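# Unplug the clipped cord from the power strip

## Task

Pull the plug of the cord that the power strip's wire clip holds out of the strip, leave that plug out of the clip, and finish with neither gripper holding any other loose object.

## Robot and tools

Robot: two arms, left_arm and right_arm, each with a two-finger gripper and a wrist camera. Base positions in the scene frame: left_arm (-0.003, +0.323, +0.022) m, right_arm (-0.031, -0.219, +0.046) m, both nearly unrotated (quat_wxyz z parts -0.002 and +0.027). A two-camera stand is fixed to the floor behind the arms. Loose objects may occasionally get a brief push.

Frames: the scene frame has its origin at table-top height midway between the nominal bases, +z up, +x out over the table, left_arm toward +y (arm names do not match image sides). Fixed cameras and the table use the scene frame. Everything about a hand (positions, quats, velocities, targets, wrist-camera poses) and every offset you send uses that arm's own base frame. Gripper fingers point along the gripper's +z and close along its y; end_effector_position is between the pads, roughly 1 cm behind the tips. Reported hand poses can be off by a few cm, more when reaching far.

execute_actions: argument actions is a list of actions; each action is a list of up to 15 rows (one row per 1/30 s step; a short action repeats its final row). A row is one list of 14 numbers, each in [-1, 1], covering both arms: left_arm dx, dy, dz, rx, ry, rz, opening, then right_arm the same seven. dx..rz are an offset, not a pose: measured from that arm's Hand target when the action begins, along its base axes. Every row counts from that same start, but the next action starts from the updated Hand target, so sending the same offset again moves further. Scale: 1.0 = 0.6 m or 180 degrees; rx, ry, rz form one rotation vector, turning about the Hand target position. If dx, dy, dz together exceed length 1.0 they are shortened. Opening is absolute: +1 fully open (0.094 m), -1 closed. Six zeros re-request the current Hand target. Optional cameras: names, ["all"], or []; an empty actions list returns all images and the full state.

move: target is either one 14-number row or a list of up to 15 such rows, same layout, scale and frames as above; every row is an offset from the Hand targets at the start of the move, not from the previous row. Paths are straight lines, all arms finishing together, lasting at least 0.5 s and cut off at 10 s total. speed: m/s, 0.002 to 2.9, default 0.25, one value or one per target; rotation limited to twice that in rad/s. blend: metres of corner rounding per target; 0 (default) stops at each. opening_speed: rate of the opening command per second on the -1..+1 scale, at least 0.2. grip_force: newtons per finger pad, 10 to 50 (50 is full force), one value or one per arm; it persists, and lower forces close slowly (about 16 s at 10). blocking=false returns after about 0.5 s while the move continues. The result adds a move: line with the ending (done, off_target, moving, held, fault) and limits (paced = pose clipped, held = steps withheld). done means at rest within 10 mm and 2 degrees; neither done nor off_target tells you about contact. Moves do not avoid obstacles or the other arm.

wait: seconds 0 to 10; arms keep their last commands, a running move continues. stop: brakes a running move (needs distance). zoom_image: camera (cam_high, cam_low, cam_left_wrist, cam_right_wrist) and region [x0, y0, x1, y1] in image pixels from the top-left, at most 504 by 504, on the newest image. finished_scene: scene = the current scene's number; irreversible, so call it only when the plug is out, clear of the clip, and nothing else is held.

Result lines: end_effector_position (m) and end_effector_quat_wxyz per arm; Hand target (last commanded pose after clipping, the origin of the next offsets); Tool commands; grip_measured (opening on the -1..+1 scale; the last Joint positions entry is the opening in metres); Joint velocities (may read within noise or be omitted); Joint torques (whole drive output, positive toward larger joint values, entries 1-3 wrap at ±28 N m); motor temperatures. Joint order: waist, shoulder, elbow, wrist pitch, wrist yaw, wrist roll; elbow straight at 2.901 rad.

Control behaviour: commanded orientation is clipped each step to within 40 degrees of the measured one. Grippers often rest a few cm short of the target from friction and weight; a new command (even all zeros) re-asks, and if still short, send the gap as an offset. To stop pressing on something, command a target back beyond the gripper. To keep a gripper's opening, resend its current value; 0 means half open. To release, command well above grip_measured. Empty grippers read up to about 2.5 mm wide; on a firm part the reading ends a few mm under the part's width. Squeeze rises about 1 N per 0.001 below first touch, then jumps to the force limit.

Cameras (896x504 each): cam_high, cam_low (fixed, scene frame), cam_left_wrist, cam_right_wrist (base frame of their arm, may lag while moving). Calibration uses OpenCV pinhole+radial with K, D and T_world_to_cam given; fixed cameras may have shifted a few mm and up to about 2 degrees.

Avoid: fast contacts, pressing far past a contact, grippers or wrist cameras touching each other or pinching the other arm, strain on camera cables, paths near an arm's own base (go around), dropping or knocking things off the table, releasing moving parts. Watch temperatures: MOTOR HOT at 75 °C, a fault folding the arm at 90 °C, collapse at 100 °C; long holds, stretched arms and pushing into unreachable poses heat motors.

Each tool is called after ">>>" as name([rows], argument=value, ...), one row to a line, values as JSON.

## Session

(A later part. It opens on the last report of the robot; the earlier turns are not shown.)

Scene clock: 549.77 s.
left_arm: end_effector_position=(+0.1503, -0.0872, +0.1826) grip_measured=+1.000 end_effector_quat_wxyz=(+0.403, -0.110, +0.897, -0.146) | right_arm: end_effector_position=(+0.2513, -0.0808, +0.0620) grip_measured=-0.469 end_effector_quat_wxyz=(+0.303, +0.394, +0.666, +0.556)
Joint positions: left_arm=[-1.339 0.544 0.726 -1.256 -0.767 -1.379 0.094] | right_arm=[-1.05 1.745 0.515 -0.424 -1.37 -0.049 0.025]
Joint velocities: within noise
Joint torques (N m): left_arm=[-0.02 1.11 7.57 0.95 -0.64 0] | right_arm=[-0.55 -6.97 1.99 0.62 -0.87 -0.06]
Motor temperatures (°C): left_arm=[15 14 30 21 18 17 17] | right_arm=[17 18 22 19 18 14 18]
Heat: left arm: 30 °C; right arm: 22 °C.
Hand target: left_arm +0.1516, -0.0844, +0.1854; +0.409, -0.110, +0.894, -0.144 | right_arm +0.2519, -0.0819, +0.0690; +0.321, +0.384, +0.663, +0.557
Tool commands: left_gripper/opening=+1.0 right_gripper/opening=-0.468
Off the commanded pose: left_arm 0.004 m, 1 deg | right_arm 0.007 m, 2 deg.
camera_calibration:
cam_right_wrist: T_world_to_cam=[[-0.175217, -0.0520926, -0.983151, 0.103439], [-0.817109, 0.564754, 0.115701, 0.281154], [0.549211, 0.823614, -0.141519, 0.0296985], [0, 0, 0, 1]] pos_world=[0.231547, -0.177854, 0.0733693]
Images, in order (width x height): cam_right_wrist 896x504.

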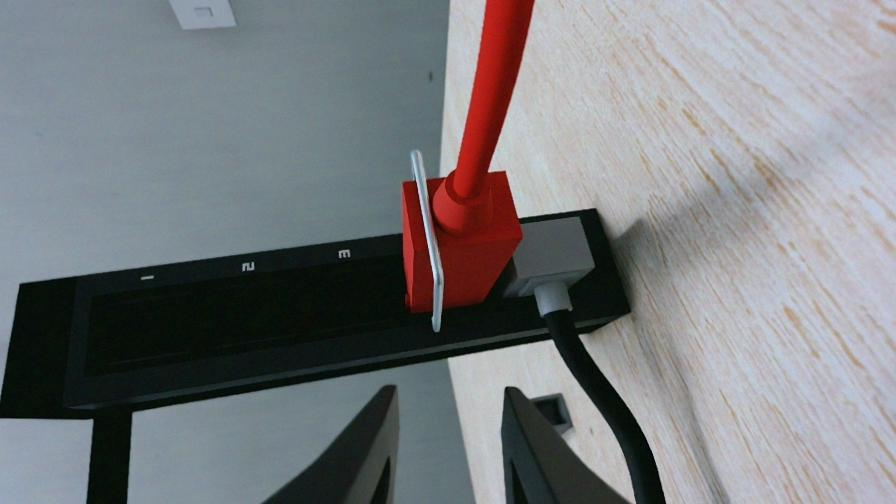

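>>> move(target=[0,0,0,0,0,0,1,0.0722,0.0417,0,0,0,0,-0.468], speed=0.06, cameras=["cam_right_wrist"])

Scene clock: 573.80 s.
left_arm: end_effector_position=(+0.1503, -0.0872, +0.1826) grip_measured=+1.000 end_effector_quat_wxyz=(+0.403, -0.110, +0.897, -0.146) | right_arm: end_effector_position=(+0.2948, -0.0595, +0.0680) grip_measured=-0.469 end_effector_quat_wxyz=(+0.315, +0.393, +0.661, +0.556)
Joint positions: left_arm=[-1.339 0.544 0.726 -1.256 -0.767 -1.379 0.094] | right_arm=[-0.813 1.716 0.271 0.781 -1.27 0.95 0.025]
Joint torques (N m): left_arm=[0.14 1.25 7.54 0.97 -0.66 0.03] | right_arm=[0.66 -4.3 2.3 1.94 -0.44 -0.05]
Heat: left arm: 30 °C; right arm: 22 °C.
Hand target: left_arm +0.1516, -0.0844, +0.1854; +0.409, -0.110, +0.894, -0.144 | right_arm +0.2953, -0.0568, +0.0691; +0.321, +0.383, +0.663, +0.557
Off the commanded pose: left_arm 0.004 m, 1 deg | right_arm 0.003 m, 1 deg.
move: done
camera_calibration:
cam_right_wrist: T_world_to_cam=[[-0.154903, -0.0533436, -0.986488, 0.112269], [-0.809559, 0.579168, 0.0958029, 0.303935], [0.566232, 0.813461, -0.1329, -0.0170828], [0, 0, 0, 1]] pos_world=[0.273117, -0.156144, 0.0793639]
Images, in order (width x height): cam_right_wrist 896x504.

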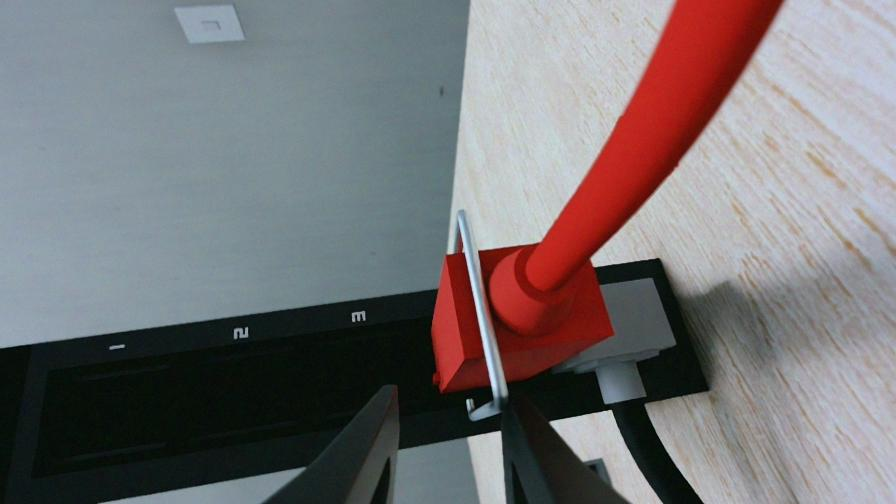

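>>> zoom_image(camera="cam_right_wrist", region=[380, 200, 680, 504])

Scaled by 1.658.

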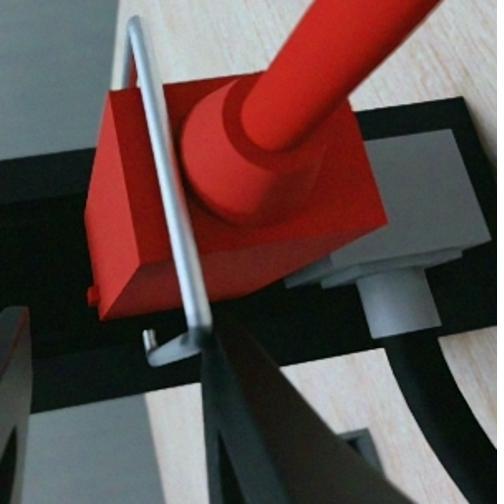

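>>> move(target=[0,0,0,0,0,0,1,0,0,0.0333,0,0,0,-0.468], speed=0.06, cameras=["cam_right_wrist"])

Scene clock: 605.20 s.
left_arm: end_effector_position=(+0.1503, -0.0872, +0.1826) grip_measured=+1.000 end_effector_quat_wxyz=(+0.403, -0.110, +0.897, -0.146) | right_arm: end_effector_position=(+0.2927, -0.0580, +0.0796) grip_measured=-0.469 end_effector_quat_wxyz=(+0.311, +0.403, +0.658, +0.555)
Joint positions: left_arm=[-1.339 0.544 0.726 -1.256 -0.767 -1.379 0.094] | right_arm=[-0.812 1.609 0.27 0.669 -1.258 0.964 0.025]
Joint torques (N m): left_arm=[0.02 1.21 7.49 0.95 -0.64 0.04] | right_arm=[0.55 -6.35 4.31 1.63 -0.48 -0.03]
Heat: left arm: 30 °C; right arm: 21 °C.
Hand target: left_arm +0.1516, -0.0844, +0.1854; +0.409, -0.110, +0.894, -0.144 | right_arm +0.2952, -0.0568, +0.0889; +0.321, +0.384, +0.663, +0.557
Off the commanded pose: left_arm 0.004 m, 1 deg | right_arm 0.010 m, 3 deg.
move: off_target (right_arm)
camera_calibration:
cam_right_wrist: T_world_to_cam=[[-0.171279, -0.041033, -0.984368, 0.128891], [-0.801446, 0.586909, 0.114985, 0.296815], [0.573016, 0.808612, -0.133411, -0.0178954], [0, 0, 0, 1]] pos_world=[0.270212, -0.154444, 0.0903595]
Images, in order (width x height): cam_right_wrist 896x504.

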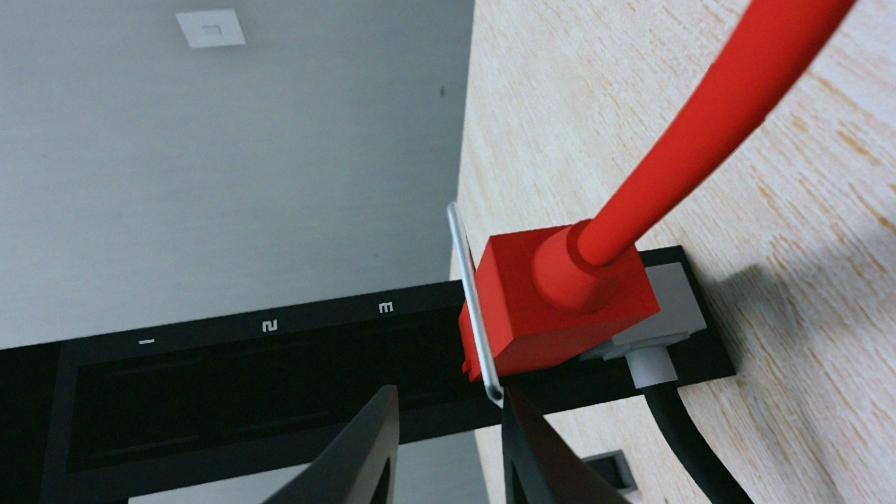

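>>> execute_actions(actions=[], cameras=["cam_high", "cam_low"])

>>> zoom_image(camera="cam_low", region=[380, 130, 680, 400])

>>> zoom_image(camera="cam_high", region=[200, 100, 500, 380])

Scene clock: 622.20 s.
left_arm: end_effector_position=(+0.1503, -0.0872, +0.1826) grip_measured=+1.000 end_effector_quat_wxyz=(+0.403, -0.110, +0.897, -0.146) | right_arm: end_effector_position=(+0.2927, -0.0579, +0.0796) grip_measured=-0.469 end_effector_quat_wxyz=(+0.311, +0.403, +0.658, +0.555)
Joint positions: left_arm=[-1.339 0.544 0.726 -1.256 -0.767 -1.379 0.094] | right_arm=[-0.812 1.609 0.27 0.669 -1.258 0.964 0.025]
Joint velocities: within noise
Joint torques (N m): left_arm=[0.12 1.1 7.58 0.93 -0.64 0.04] | right_arm=[0.68 -6.31 4.38 1.57 -0.49 -0.07]
Motor temperatures (°C): left_arm=[15 14 30 21 18 17 17] | right_arm=[17 18 21 20 18 14 18]
Heat: left arm: 30 °C; right arm: 21 °C.
Hand target: left_arm +0.1516, -0.0844, +0.1854; +0.409, -0.110, +0.894, -0.144 | right_arm +0.2952, -0.0568, +0.0889; +0.321, +0.384, +0.663, +0.557
Tool commands: left_gripper/opening=+1.0 right_gripper/opening=-0.468
Off the commanded pose: left_arm 0.004 m, 1 deg | right_arm 0.010 m, 3 deg.
Images, in order (width x height): cam_high 896x504, cam_low 896x504.

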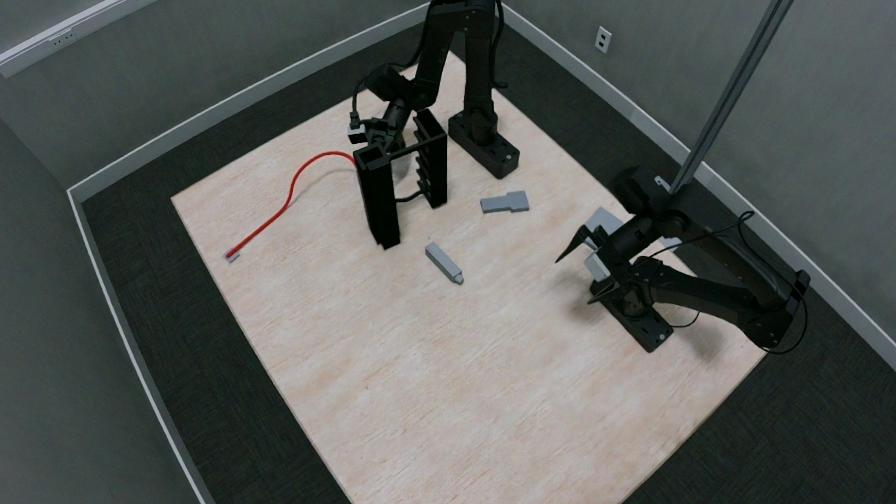

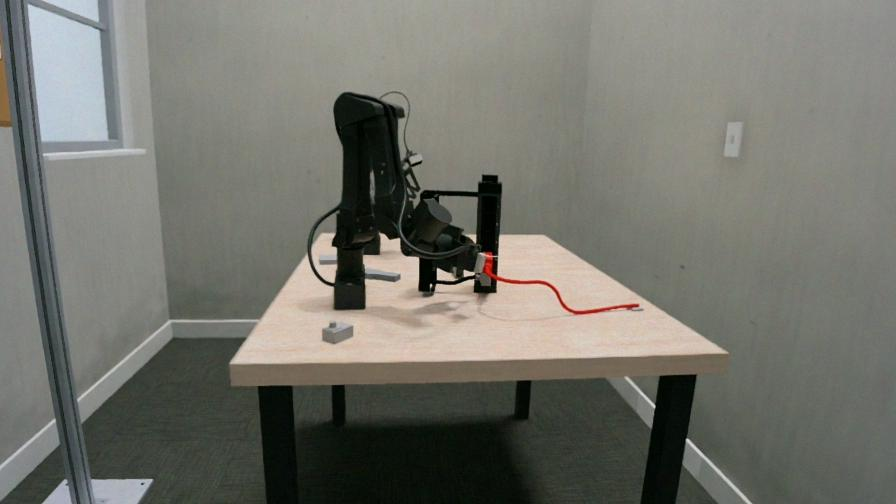

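Scaled by 1.680.

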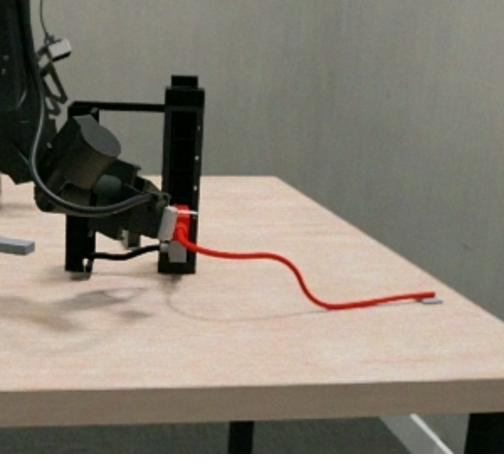

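Scaled by 1.680.

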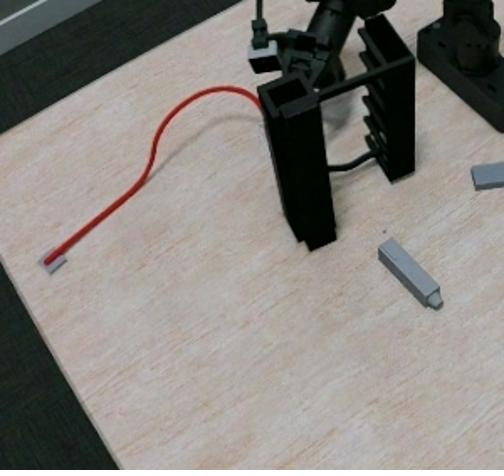

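>>> move([
  [0,0,0,0,0,0,1,0.0028,0.0127,0.0302,0,0,0,-0.468],
  [0,0,0,0,0,0,1,0.0072,0.0338,0.0558,0,0,0,-0.468],
], speed=0.06, blend=[0.01,0], cameras=["cam_right_wrist"])

Scene clock: 663.57 s.
left_arm: end_effector_position=(+0.1503, -0.0872, +0.1826) grip_measured=+1.000 end_effector_quat_wxyz=(+0.403, -0.110, +0.897, -0.146) | right_arm: end_effector_position=(+0.2998, -0.0387, +0.1184) grip_measured=-0.469 end_effector_quat_wxyz=(+0.315, +0.392, +0.661, +0.557)
Joint positions: left_arm=[-1.339 0.544 0.726 -1.256 -0.767 -1.379 0.094] | right_arm=[-0.721 1.375 0.27 0.588 -1.197 1.104 0.025]
Joint torques (N m): left_arm=[-0.03 1.17 7.66 0.99 -0.63 0.01] | right_arm=[0.59 -5.09 4.26 1.74 -0.25 -0.1]
Heat: left arm: 30 °C; right arm: 21 °C.
Hand target: left_arm +0.1516, -0.0844, +0.1854; +0.409, -0.110, +0.894, -0.144 | right_arm +0.2995, -0.0365, +0.1224; +0.321, +0.384, +0.663, +0.557
Off the commanded pose: left_arm 0.004 m, 1 deg | right_arm 0.005 m, 1 deg.
move: done; blend cut to 0.0099 m at target 1
camera_calibration:
cam_right_wrist: T_world_to_cam=[[-0.152133, -0.0540051, -0.986884, 0.163103], [-0.811706, 0.57652, 0.0935794, 0.291939], [0.563905, 0.815296, -0.131544, -0.0295039], [0, 0, 0, 1]] pos_world=[0.278419, -0.135446, 0.129763]
Images, in order (width x height): cam_right_wrist 896x504.

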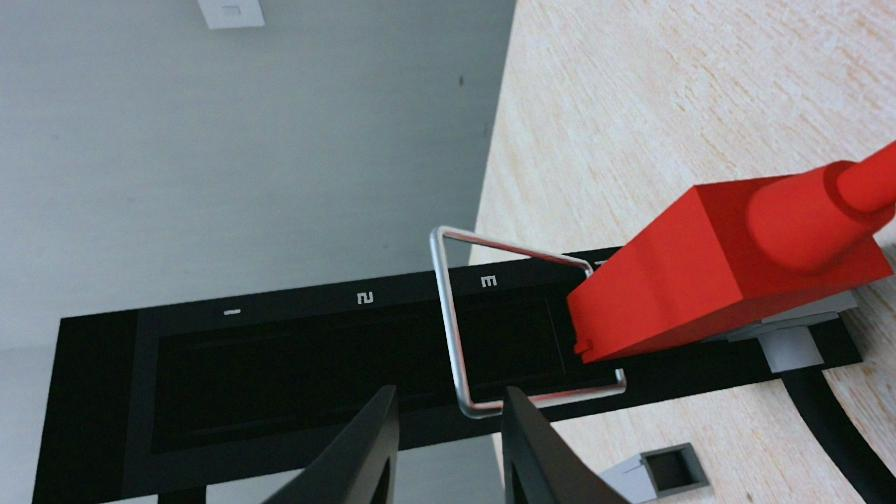

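>>> move(target=[0,0,0,0,0,0,1,0.006,0.0282,0.0168,0,0,0,-0.468], speed=0.06, cameras=["cam_right_wrist"])

Scene clock: 666.70 s.
left_arm: end_effector_position=(+0.1503, -0.0872, +0.1826) grip_measured=+1.000 end_effector_quat_wxyz=(+0.403, -0.110, +0.897, -0.146) | right_arm: end_effector_position=(+0.3034, -0.0217, +0.1276) grip_measured=-0.469 end_effector_quat_wxyz=(+0.309, +0.396, +0.661, +0.558)
Joint positions: left_arm=[-1.339 0.544 0.726 -1.256 -0.767 -1.379 0.094] | right_arm=[-0.64 1.289 0.253 0.587 -1.126 1.193 0.025]
Joint torques (N m): left_arm=[-0.08 1.14 7.61 0.95 -0.64 0.01] | right_arm=[0.61 -4.41 4.31 2.03 -0.2 -0.01]
Heat: left arm: 30 °C; right arm: 21 °C.
Hand target: left_arm +0.1516, -0.0844, +0.1854; +0.409, -0.110, +0.894, -0.144 | right_arm +0.3031, -0.0196, +0.1325; +0.321, +0.384, +0.663, +0.557
Off the commanded pose: left_arm 0.004 m, 1 deg | right_arm 0.005 m, 2 deg.
move: done
camera_calibration:
cam_right_wrist: T_world_to_cam=[[-0.164073, -0.0465565, -0.985349, 0.177234], [-0.81141, 0.574418, 0.107969, 0.282231], [0.560976, 0.817237, -0.132023, -0.043215], [0, 0, 0, 1]] pos_world=[0.282327, -0.11855, 0.13846]
Images, in order (width x height): cam_right_wrist 896x504.

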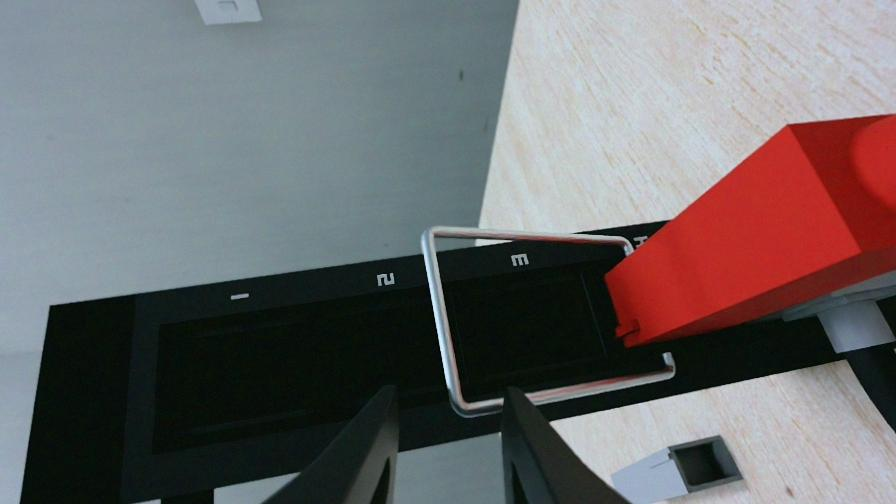

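>>> move(target=[0,0,0,0,0,0,1,-0.0025,-0.0117,-0.0333,0,0,0,-0.468], speed=0.06, cameras=["cam_right_wrist"])

Scene clock: 673.40 s.
left_arm: end_effector_position=(+0.1503, -0.0872, +0.1826) grip_measured=+1.000 end_effector_quat_wxyz=(+0.403, -0.110, +0.897, -0.146) | right_arm: end_effector_position=(+0.3033, -0.0272, +0.1127) grip_measured=-0.469 end_effector_quat_wxyz=(+0.314, +0.393, +0.661, +0.557)
Joint positions: left_arm=[-1.339 0.544 0.726 -1.256 -0.767 -1.379 0.094] | right_arm=[-0.663 1.399 0.23 0.712 -1.145 1.174 0.025]
Joint torques (N m): left_arm=[-0.08 1.26 7.61 0.96 -0.64 0.01] | right_arm=[-0.46 -2.89 3.58 2.01 -0.38 -0.2]
Heat: left arm: 29 °C; right arm: 21 °C.
Hand target: left_arm +0.1516, -0.0844, +0.1854; +0.409, -0.110, +0.894, -0.144 | right_arm +0.3016, -0.0266, +0.1126; +0.321, +0.384, +0.663, +0.557
Off the commanded pose: left_arm 0.004 m, 1 deg | right_arm 0.002 m, 1 deg.
move: done
camera_calibration:
cam_right_wrist: T_world_to_cam=[[-0.156097, -0.0512402, -0.986412, 0.159834], [-0.811036, 0.576663, 0.0983888, 0.287937], [0.563786, 0.815374, -0.131573, -0.041583], [0, 0, 0, 1]] pos_world=[0.281921, -0.123947, 0.123862]
Images, in order (width x height): cam_right_wrist 896x504.

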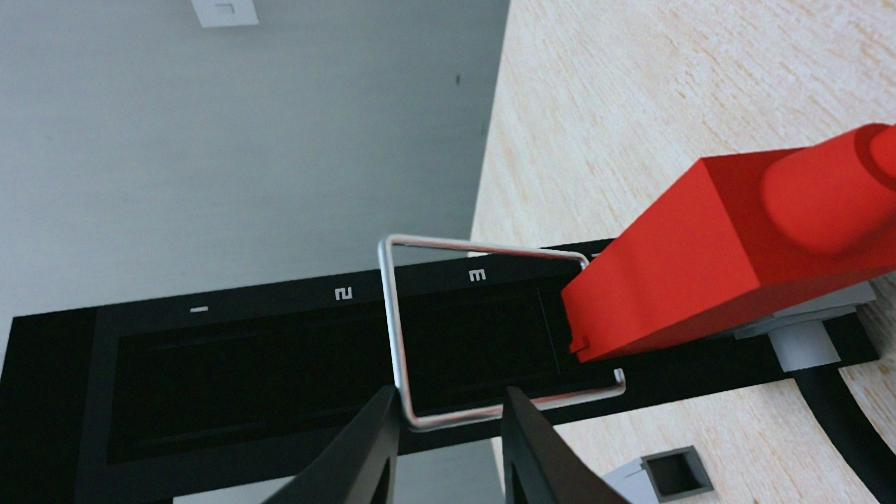

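>>> move([
  [0,0,0,0,0,0,1,-0.0712,-0.041,0.0145,0,0,0,-0.468],
  [0,0,0,0,0,0,1,-0.0027,-0.1723,0.079,-0.0013,0.4503,-0.1344,0.06],
], speed=[0.15, 0.2], blend=[0.02,0], cameras=["cam_right_wrist"])

Scene clock: 729.23 s.
left_arm: end_effector_position=(+0.1503, -0.0872, +0.1826) grip_measured=+1.000 end_effector_quat_wxyz=(+0.403, -0.110, +0.897, -0.146) | right_arm: end_effector_position=(+0.2968, -0.1286, +0.1541) grip_measured=+0.059 end_effector_quat_wxyz=(-0.089, +0.768, +0.626, +0.104)
Joint positions: left_arm=[-1.339 0.544 0.726 -1.256 -0.767 -1.379 0.094] | right_arm=[-0.553 1.856 1.717 -1.534 -0.255 1.208 0.05]
Joint torques (N m): left_arm=[0.08 1.16 7.5 0.95 -0.65 0.02] | right_arm=[0.55 -8.06 8.13 0.09 -0.08 0.09]
Heat: left arm: 29 °C; right arm: 22 °C.
Hand target: left_arm +0.1516, -0.0844, +0.1854; +0.409, -0.110, +0.894, -0.144 | right_arm +0.3000, -0.1300, +0.1599; -0.083, +0.770, +0.625, +0.101
Off the commanded pose: left_arm 0.004 m, 1 deg | right_arm 0.007 m, 1 deg.
move: done
camera_calibration:
cam_right_wrist: T_world_to_cam=[[-0.976431, 0.215483, -0.0122231, 0.322121], [0.15489, 0.739053, 0.655598, -0.0146227], [0.150304, 0.638254, -0.755011, 0.246204], [0, 0, 0, 1]] pos_world=[0.279789, -0.215745, 0.199411]
Images, in order (width x height): cam_right_wrist 896x504.

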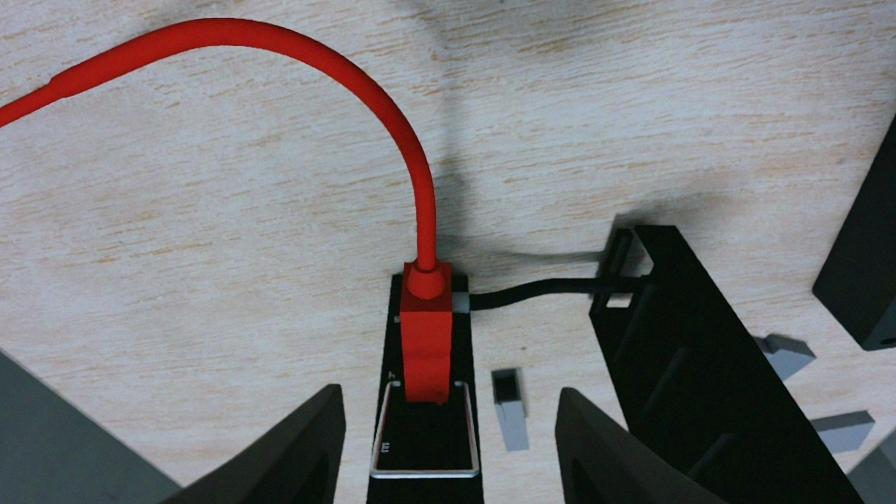

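>>> zoom_image(camera="cam_right_wrist", region=[330, 220, 580, 480])

Scaled by 1.938.

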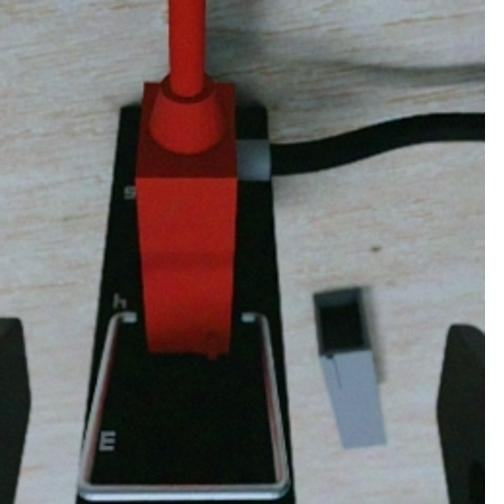

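>>> move(target=[0,0,0,0,0,0,1,0.0517,0.13,-0.1032,0,0,0,0.06], speed=0.15, cameras=["cam_right_wrist"])

Scene clock: 758.40 s.
left_arm: end_effector_position=(+0.1503, -0.0872, +0.1826) grip_measured=+1.000 end_effector_quat_wxyz=(+0.403, -0.110, +0.897, -0.146) | right_arm: end_effector_position=(+0.3311, -0.0517, +0.0925) grip_measured=+0.059 end_effector_quat_wxyz=(-0.093, +0.767, +0.628, +0.096)
Joint positions: left_arm=[-1.339 0.544 0.726 -1.256 -0.767 -1.379 0.094] | right_arm=[-0.298 1.856 1.475 -1.239 -0.263 1.464 0.05]
Joint torques (N m): left_arm=[0.12 1.13 7.5 0.97 -0.65 0] | right_arm=[-0.02 -10.97 4.42 0.48 -0.12 0.1]
Heat: left arm: 29 °C; right arm: 21 °C.
Hand target: left_arm +0.1516, -0.0844, +0.1854; +0.409, -0.110, +0.894, -0.144 | right_arm +0.3310, -0.0520, +0.0980; -0.083, +0.770, +0.625, +0.101
Off the commanded pose: left_arm 0.004 m, 1 deg | right_arm 0.006 m, 1 deg.
move: done
camera_calibration:
cam_right_wrist: T_world_to_cam=[[-0.978089, 0.208166, 0.00293963, 0.337071], [0.159986, 0.742526, 0.650431, -0.0374208], [0.133215, 0.63665, -0.75956, 0.151356], [0, 0, 0, 1]] pos_world=[0.31551, -0.138742, 0.138313]
Images, in order (width x height): cam_right_wrist 896x504.

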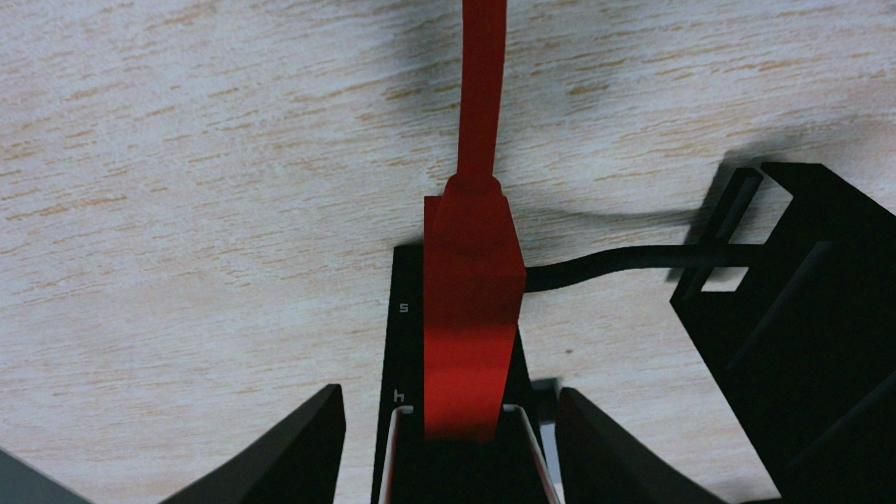

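>>> zoom_image(camera="cam_right_wrist", region=[330, 170, 630, 470])

Scaled by 1.680.

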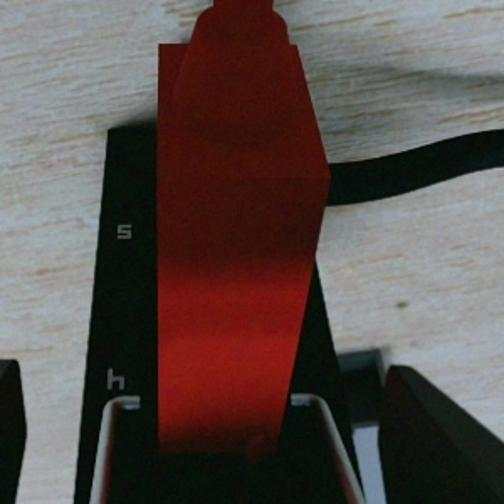

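>>> move(target=[0,0,0,0,0,0,1,-0.0068,0.0222,-0.08,0,0,0,0.06], speed=0.1, cameras=["cam_right_wrist"])

Scene clock: 774.80 s.
left_arm: end_effector_position=(+0.1503, -0.0872, +0.1826) grip_measured=+1.000 end_effector_quat_wxyz=(+0.403, -0.110, +0.897, -0.146) | right_arm: end_effector_position=(+0.3266, -0.0409, +0.0476) grip_measured=+0.059 end_effector_quat_wxyz=(-0.088, +0.769, +0.625, +0.099)
Joint positions: left_arm=[-1.339 0.544 0.726 -1.256 -0.767 -1.379 0.094] | right_arm=[-0.271 1.856 1.292 -1.038 -0.264 1.501 0.05]
Joint torques (N m): left_arm=[0.06 1.16 7.58 0.98 -0.67 0.01] | right_arm=[0.68 -10 4.19 0.56 -0.15 0.07]
Heat: left arm: 29 °C; right arm: 21 °C.
Hand target: left_arm +0.1516, -0.0844, +0.1854; +0.409, -0.110, +0.894, -0.144 | right_arm +0.3269, -0.0387, +0.0500; -0.083, +0.770, +0.625, +0.101
Off the commanded pose: left_arm 0.004 m, 1 deg | right_arm 0.003 m, 1 deg.
move: done
camera_calibration:
cam_right_wrist: T_world_to_cam=[[-0.976318, 0.216254, -0.00611486, 0.330752], [0.160564, 0.743258, 0.649451, -0.0156136], [0.144991, 0.633089, -0.760378, 0.107123], [0, 0, 0, 1]] pos_world=[0.309894, -0.12774, 0.0936171]
Images, in order (width x height): cam_right_wrist 896x504.

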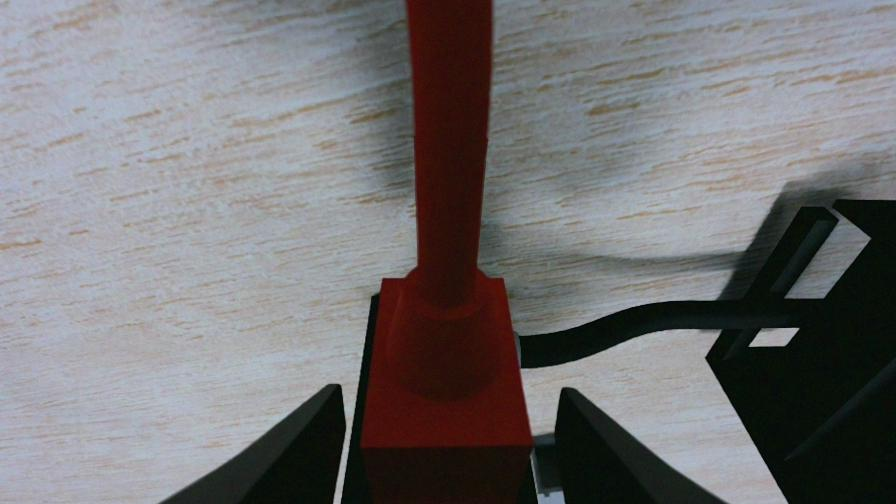

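>>> move(target=[0,0,0,0,0,0,1,0,0,0,0,0,0,-0.65], speed=0.1, opening_speed=0.6, cameras=["cam_right_wrist"])

Scene clock: 779.57 s.
left_arm: end_effector_position=(+0.1503, -0.0872, +0.1826) grip_measured=+1.000 end_effector_quat_wxyz=(+0.403, -0.110, +0.897, -0.146) | right_arm: end_effector_position=(+0.3265, -0.0409, +0.0476) grip_measured=-0.099 end_effector_quat_wxyz=(-0.089, +0.769, +0.625, +0.099)
Joint positions: left_arm=[-1.339 0.544 0.726 -1.256 -0.767 -1.379 0.094] | right_arm=[-0.271 1.856 1.292 -1.039 -0.264 1.501 0.042]
Joint torques (N m): left_arm=[0.01 1.11 7.54 0.95 -0.64 0.05] | right_arm=[0.64 -9.91 4.26 0.52 -0.15 0.11]
Heat: left arm: 29 °C; right arm: 21 °C.
Hand target: left_arm +0.1516, -0.0844, +0.1854; +0.409, -0.110, +0.894, -0.144 | right_arm +0.3270, -0.0387, +0.0500; -0.083, +0.770, +0.625, +0.101
Off the commanded pose: left_arm 0.004 m, 1 deg | right_arm 0.003 m, 1 deg.
move: done
camera_calibration:
cam_right_wrist: T_world_to_cam=[[-0.976167, 0.216948, -0.00552813, 0.330641], [0.161465, 0.743067, 0.649446, -0.0159005], [0.145004, 0.633076, -0.760387, 0.107133], [0, 0, 0, 1]] pos_world=[0.309794, -0.12774, 0.093617]
Images, in order (width x height): cam_right_wrist 896x504.

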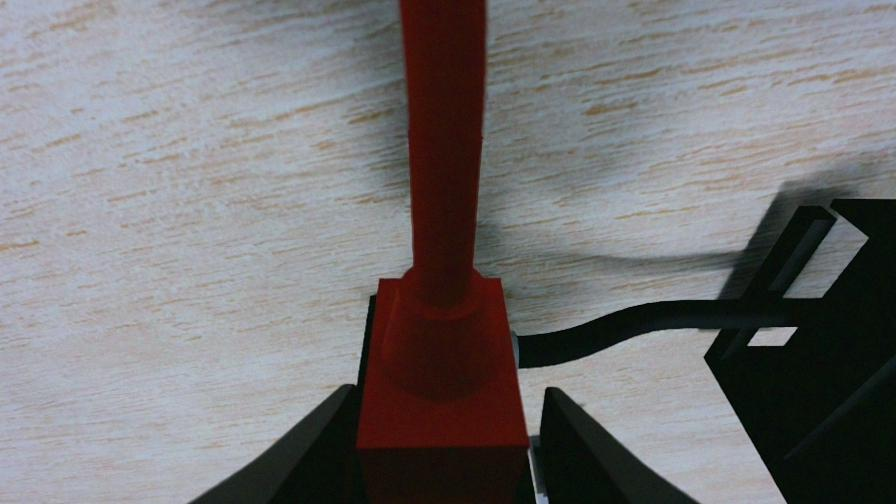

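>>> wait(seconds=0.5, cameras=["cam_right_wrist"])

>>> zoom_image(camera="cam_right_wrist", region=[300, 340, 600, 504])

Scene clock: 783.50 s.
left_arm: end_effector_position=(+0.1503, -0.0872, +0.1826) grip_measured=+1.000 end_effector_quat_wxyz=(+0.403, -0.110, +0.897, -0.146) | right_arm: end_effector_position=(+0.3265, -0.0409, +0.0476) grip_measured=-0.099 end_effector_quat_wxyz=(-0.089, +0.769, +0.625, +0.099)
Joint positions: left_arm=[-1.339 0.544 0.726 -1.256 -0.767 -1.379 0.094] | right_arm=[-0.271 1.856 1.292 -1.039 -0.264 1.501 0.042]
Joint torques (N m): left_arm=[-0.16 1.24 7.61 0.98 -0.65 0.01] | right_arm=[0.69 -9.85 4.26 0.55 -0.15 0.08]
Heat: left arm: 29 °C; right arm: 21 °C.
Hand target: left_arm +0.1516, -0.0844, +0.1854; +0.409, -0.110, +0.894, -0.144 | right_arm +0.3270, -0.0387, +0.0500; -0.083, +0.770, +0.625, +0.101
Tool commands: left_gripper/opening=+1.0 right_gripper/opening=-0.65
Off the commanded pose: left_arm 0.004 m, 1 deg | right_arm 0.003 m, 1 deg.
wait: 0.50 s; at rest from the start
camera_calibration:
cam_right_wrist: T_world_to_cam=[[-0.976167, 0.216948, -0.00552813, 0.330641], [0.161465, 0.743067, 0.649446, -0.0159005], [0.145004, 0.633076, -0.760387, 0.107133], [0, 0, 0, 1]] pos_world=[0.309794, -0.12774, 0.093617]
Images, in order (width x height): cam_right_wrist 896x504.

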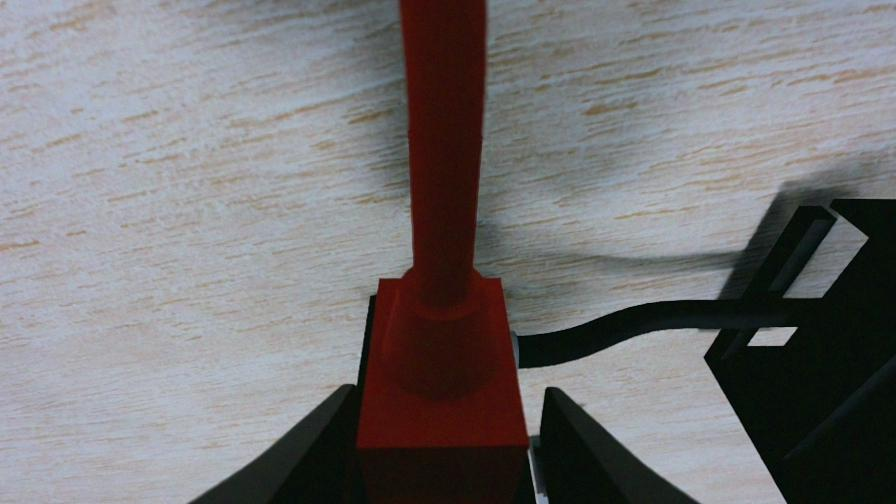

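Scaled by 1.680.

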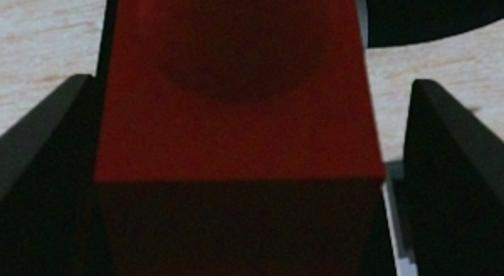

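>>> move([
  [0,0,0,0,0,0,1,0,0,0,0,0,0,0.06],
  [0,0,0,0,0,0,1,-0.0052,-0.0245,0,0,0,0,0.06],
], speed=0.1, cameras=["cam_right_wrist"])

Scene clock: 804.50 s.
left_arm: end_effector_position=(+0.1503, -0.0872, +0.1826) grip_measured=+1.000 end_effector_quat_wxyz=(+0.403, -0.110, +0.897, -0.146) | right_arm: end_effector_position=(+0.3256, -0.0526, +0.0476) grip_measured=+0.059 end_effector_quat_wxyz=(-0.084, +0.772, +0.622, +0.102)
Joint positions: left_arm=[-1.339 0.544 0.726 -1.256 -0.767 -1.379 0.094] | right_arm=[-0.306 1.856 1.292 -1.036 -0.264 1.474 0.05]
Joint torques (N m): left_arm=[-0.02 1.22 7.47 0.95 -0.64 0.04] | right_arm=[-0.24 -9.39 4.93 0.35 -0.14 -0.11]
Heat: left arm: 29 °C; right arm: 21 °C.
Hand target: left_arm +0.1516, -0.0844, +0.1854; +0.409, -0.110, +0.894, -0.144 | right_arm +0.3238, -0.0535, +0.0500; -0.083, +0.770, +0.625, +0.101
Off the commanded pose: left_arm 0.004 m, 1 deg | right_arm 0.003 m, 0 deg.
move: done
camera_calibration:
cam_right_wrist: T_world_to_cam=[[-0.974075, 0.225683, -0.0156382, 0.332468], [0.161725, 0.743025, 0.649429, -0.00715832], [0.158185, 0.630064, -0.760261, 0.110189], [0, 0, 0, 1]] pos_world=[0.307576, -0.139139, 0.0936201]
Images, in order (width x height): cam_right_wrist 896x504.

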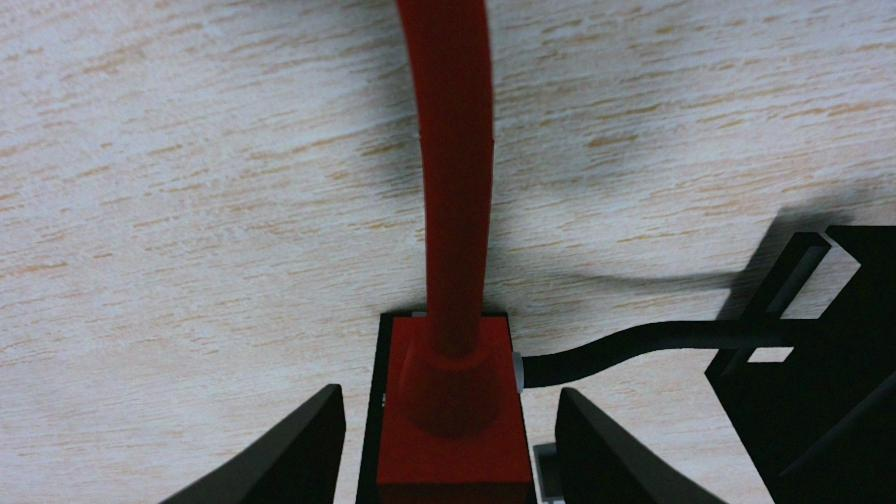

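>>> move(target=[0,0,0,0,0,0,1,0,0,0,0,0,0,-0.65], speed=0.1, opening_speed=0.6, cameras=["cam_right_wrist"])

Scene clock: 809.77 s.
left_arm: end_effector_position=(+0.1503, -0.0872, +0.1826) grip_measured=+1.000 end_effector_quat_wxyz=(+0.403, -0.110, +0.897, -0.146) | right_arm: end_effector_position=(+0.3233, -0.0518, +0.0477) grip_measured=-0.131 end_effector_quat_wxyz=(-0.088, +0.771, +0.623, +0.100)
Joint positions: left_arm=[-1.339 0.544 0.726 -1.256 -0.767 -1.379 0.094] | right_arm=[-0.306 1.856 1.292 -1.045 -0.264 1.47 0.041]
Joint torques (N m): left_arm=[0.03 1.18 7.5 0.97 -0.62 0] | right_arm=[-0.1 -9.17 5.09 0.43 -0.11 -0.06]
Heat: left arm: 29 °C; right arm: 21 °C.
Hand target: left_arm +0.1516, -0.0844, +0.1854; +0.409, -0.110, +0.894, -0.144 | right_arm +0.3238, -0.0534, +0.0500; -0.083, +0.770, +0.625, +0.102
Off the commanded pose: left_arm 0.004 m, 1 deg | right_arm 0.003 m, 1 deg.
move: done
camera_calibration:
cam_right_wrist: T_world_to_cam=[[-0.975077, 0.221763, -0.00682582, 0.329746], [0.164174, 0.741871, 0.650135, -0.00824451], [0.14924, 0.63281, -0.759788, 0.113197], [0, 0, 0, 1]] pos_world=[0.305987, -0.138641, 0.0936165]
Images, in order (width x height): cam_right_wrist 896x504.

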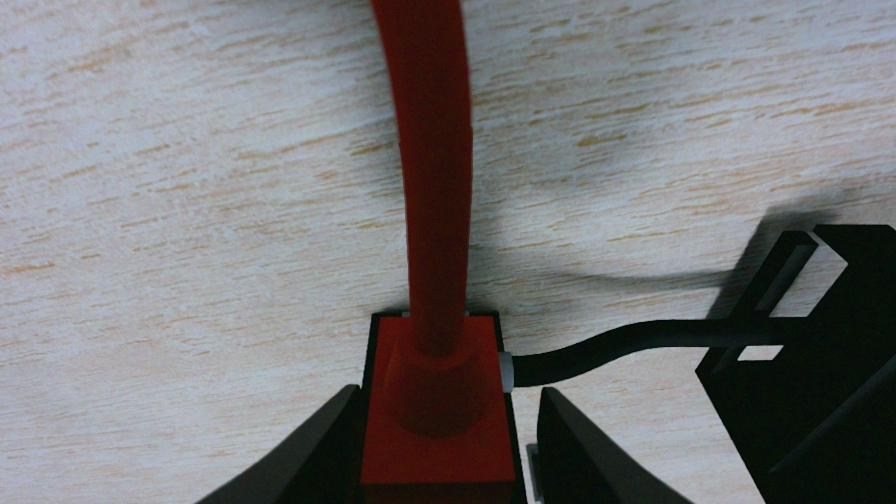

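>>> execute_actions(actions=[], cameras=["cam_low", "cam_high", "cam_left_wrist"])

>>> zoom_image(camera="cam_low", region=[410, 170, 560, 310])

>>> zoom_image(camera="cam_high", region=[310, 80, 460, 200])

Scene clock: 834.23 s.
left_arm: end_effector_position=(+0.1503, -0.0872, +0.1826) grip_measured=+1.000 end_effector_quat_wxyz=(+0.403, -0.110, +0.897, -0.146) | right_arm: end_effector_position=(+0.3233, -0.0518, +0.0477) grip_measured=-0.131 end_effector_quat_wxyz=(-0.088, +0.771, +0.623, +0.100)
Joint positions: left_arm=[-1.339 0.544 0.726 -1.256 -0.767 -1.379 0.094] | right_arm=[-0.306 1.856 1.292 -1.045 -0.264 1.47 0.041]
Joint velocities: left_arm=[within noise] | right_arm=[0.022 -0.002 0.002 -0.022 -0.095 -0.154 0]
Joint torques (N m): left_arm=[0.08 1.11 7.5 0.95 -0.67 0.05] | right_arm=[-0.27 -9.24 5.11 0.41 -0.15 -0.08]
Motor temperatures (°C): left_arm=[15 14 29 21 17 17 17] | right_arm=[17 21 21 19 17 14 19]
Heat: left arm: 29 °C; right arm: 21 °C.
Hand target: left_arm +0.1516, -0.0844, +0.1854; +0.409, -0.110, +0.894, -0.144 | right_arm +0.3238, -0.0534, +0.0500; -0.083, +0.770, +0.625, +0.102
Tool commands: left_gripper/opening=+1.0 right_gripper/opening=-0.65
Off the commanded pose: left_arm 0.004 m, 1 deg | right_arm 0.003 m, 1 deg.
Images, in order (width x height): cam_high 896x504, cam_low 896x504, cam_left_wrist 896x504.

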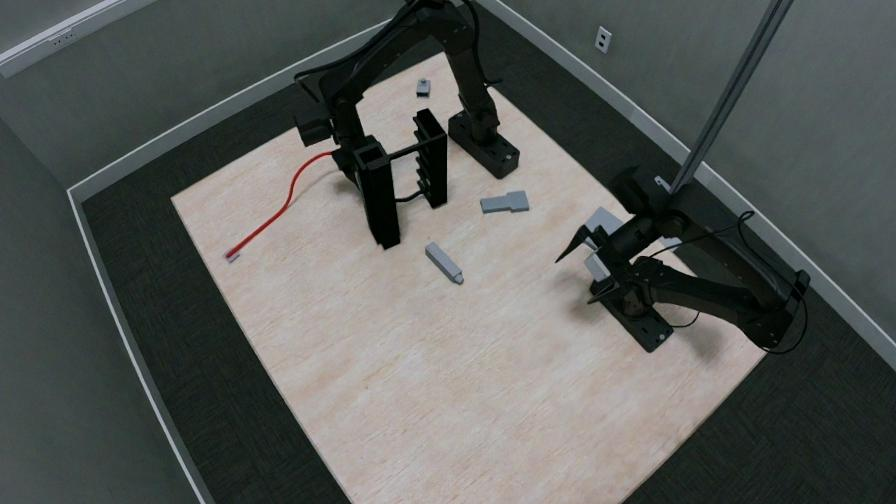

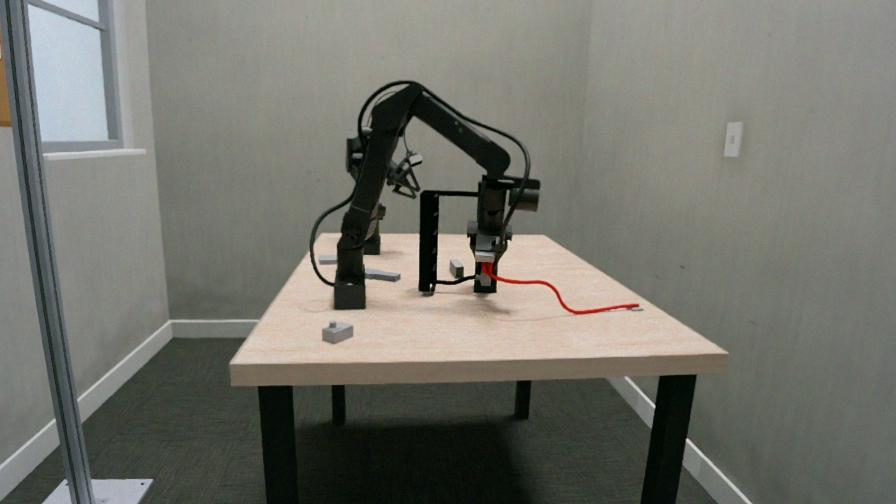

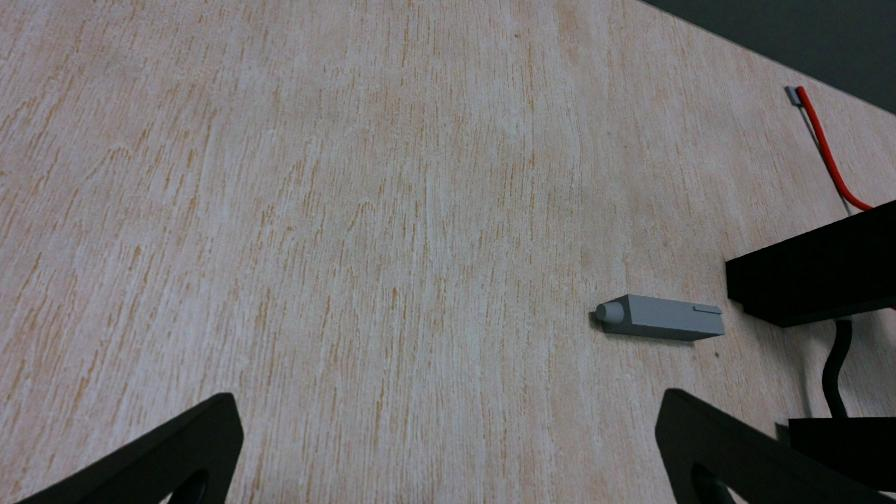

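Scaled by 3.360.

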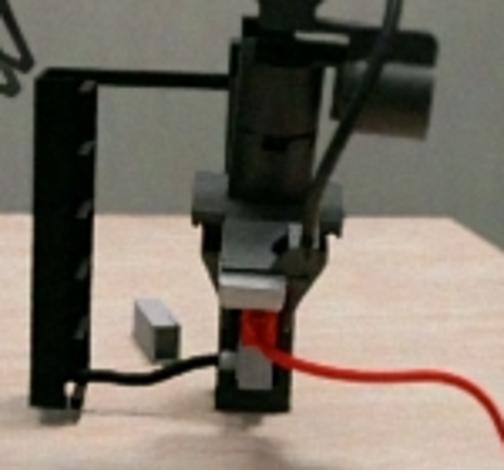

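Scaled by 3.360.

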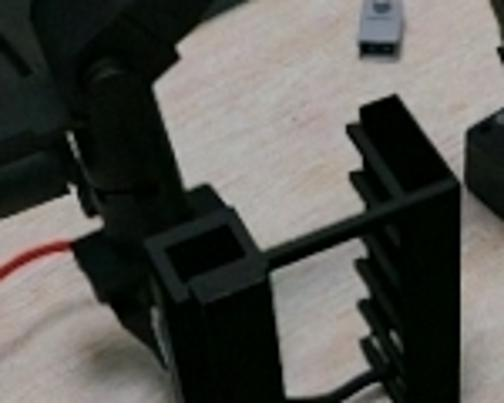

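>>> move([
  [0,0,0,0,0,0,1,0,0,0,0,0,0,0.06],
  [0,0,0,0,0,0,1,-0.0103,-0.049,0.08,0,0,0,0.06],
], speed=0.1, cameras=["cam_right_wrist"])

>>> zoom_image(camera="cam_right_wrist", region=[330, 204, 630, 504])

Scene clock: 839.17 s.
left_arm: end_effector_position=(+0.1503, -0.0872, +0.1826) grip_measured=+1.000 end_effector_quat_wxyz=(+0.403, -0.110, +0.897, -0.146) | right_arm: end_effector_position=(+0.3130, -0.0784, +0.0822) grip_measured=+0.059 end_effector_quat_wxyz=(-0.103, +0.772, +0.620, +0.093)
Joint positions: left_arm=[-1.339 0.544 0.726 -1.256 -0.767 -1.379 0.094] | right_arm=[-0.394 1.856 1.431 -1.239 -0.263 1.382 0.05]
Joint torques (N m): left_arm=[0.05 1.11 7.56 0.95 -0.64 0.03] | right_arm=[-0.21 -11.15 7.9 0.1 -0.1 -0.08]
Heat: left arm: 29 °C; right arm: 21 °C.
Hand target: left_arm +0.1516, -0.0844, +0.1854; +0.409, -0.110, +0.894, -0.144 | right_arm +0.3177, -0.0828, +0.0980; -0.083, +0.770, +0.625, +0.101
Off the commanded pose: left_arm 0.004 m, 1 deg | right_arm 0.017 m, 3 deg.
move: off_target (right_arm)
camera_calibration:
cam_right_wrist: T_world_to_cam=[[-0.974193, 0.224344, 0.0248441, 0.323172], [0.185102, 0.731062, 0.656723, -0.0173619], [0.129169, 0.644374, -0.753722, 0.164416], [0, 0, 0, 1]] pos_world=[0.296808, -0.165754, 0.127297]
Images, in order (width x height): cam_right_wrist 896x504.

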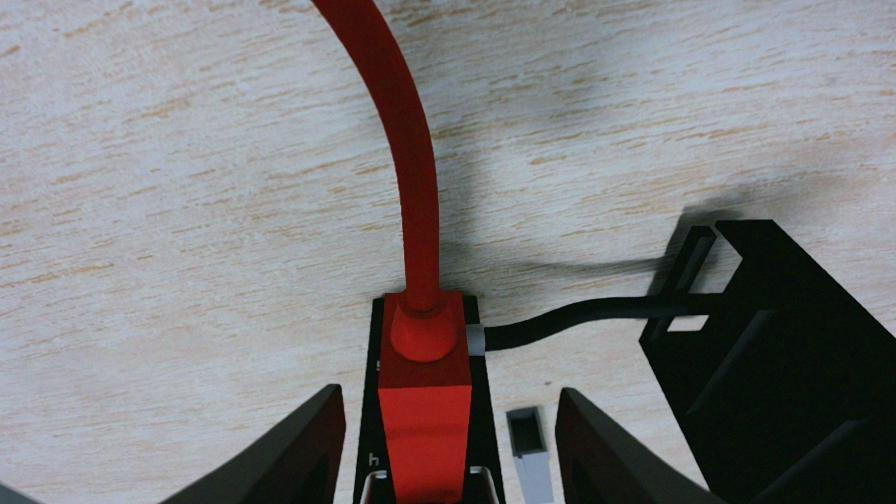

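Scaled by 1.680.

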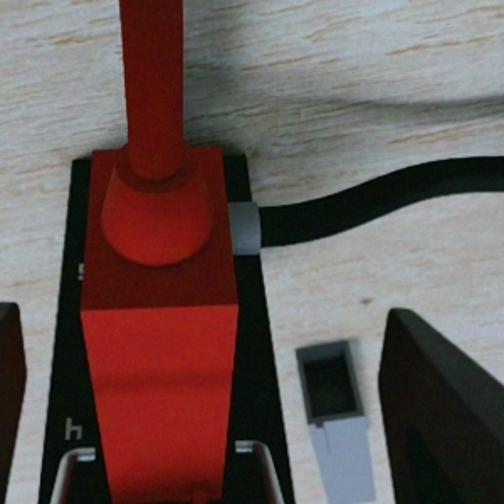

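>>> move(target=[0,0,0,0,0,0,1,0,0,0,0,0,0,-0.35], speed=0.1, cameras=["cam_right_wrist"])

Scene clock: 855.20 s.
left_arm: end_effector_position=(+0.1503, -0.0872, +0.1826) grip_measured=+1.000 end_effector_quat_wxyz=(+0.403, -0.110, +0.897, -0.146) | right_arm: end_effector_position=(+0.3128, -0.0783, +0.0823) grip_measured=-0.349 end_effector_quat_wxyz=(-0.103, +0.772, +0.620, +0.093)
Joint positions: left_arm=[-1.339 0.544 0.726 -1.256 -0.767 -1.379 0.094] | right_arm=[-0.394 1.856 1.431 -1.24 -0.263 1.381 0.031]
Joint torques (N m): left_arm=[0.1 1.24 7.56 0.96 -0.64 0.01] | right_arm=[-0.25 -11.08 7.9 0.12 -0.09 -0.1]
Heat: left arm: 29 °C; right arm: 21 °C.
Hand target: left_arm +0.1516, -0.0844, +0.1854; +0.409, -0.110, +0.894, -0.144 | right_arm +0.3176, -0.0828, +0.0980; -0.083, +0.770, +0.625, +0.101
Off the commanded pose: left_arm 0.004 m, 1 deg | right_arm 0.017 m, 3 deg.
move: off_target (right_arm)
camera_calibration:
cam_right_wrist: T_world_to_cam=[[-0.974263, 0.223969, 0.0254772, 0.322856], [0.185217, 0.730982, 0.65678, -0.0173796], [0.128475, 0.644596, -0.753651, 0.164675], [0, 0, 0, 1]] pos_world=[0.296609, -0.165754, 0.127297]
Images, in order (width x height): cam_right_wrist 896x504.

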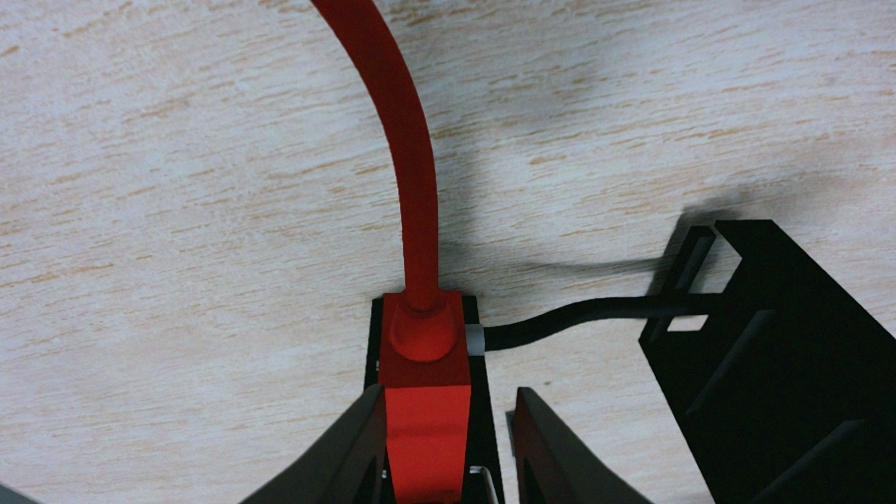

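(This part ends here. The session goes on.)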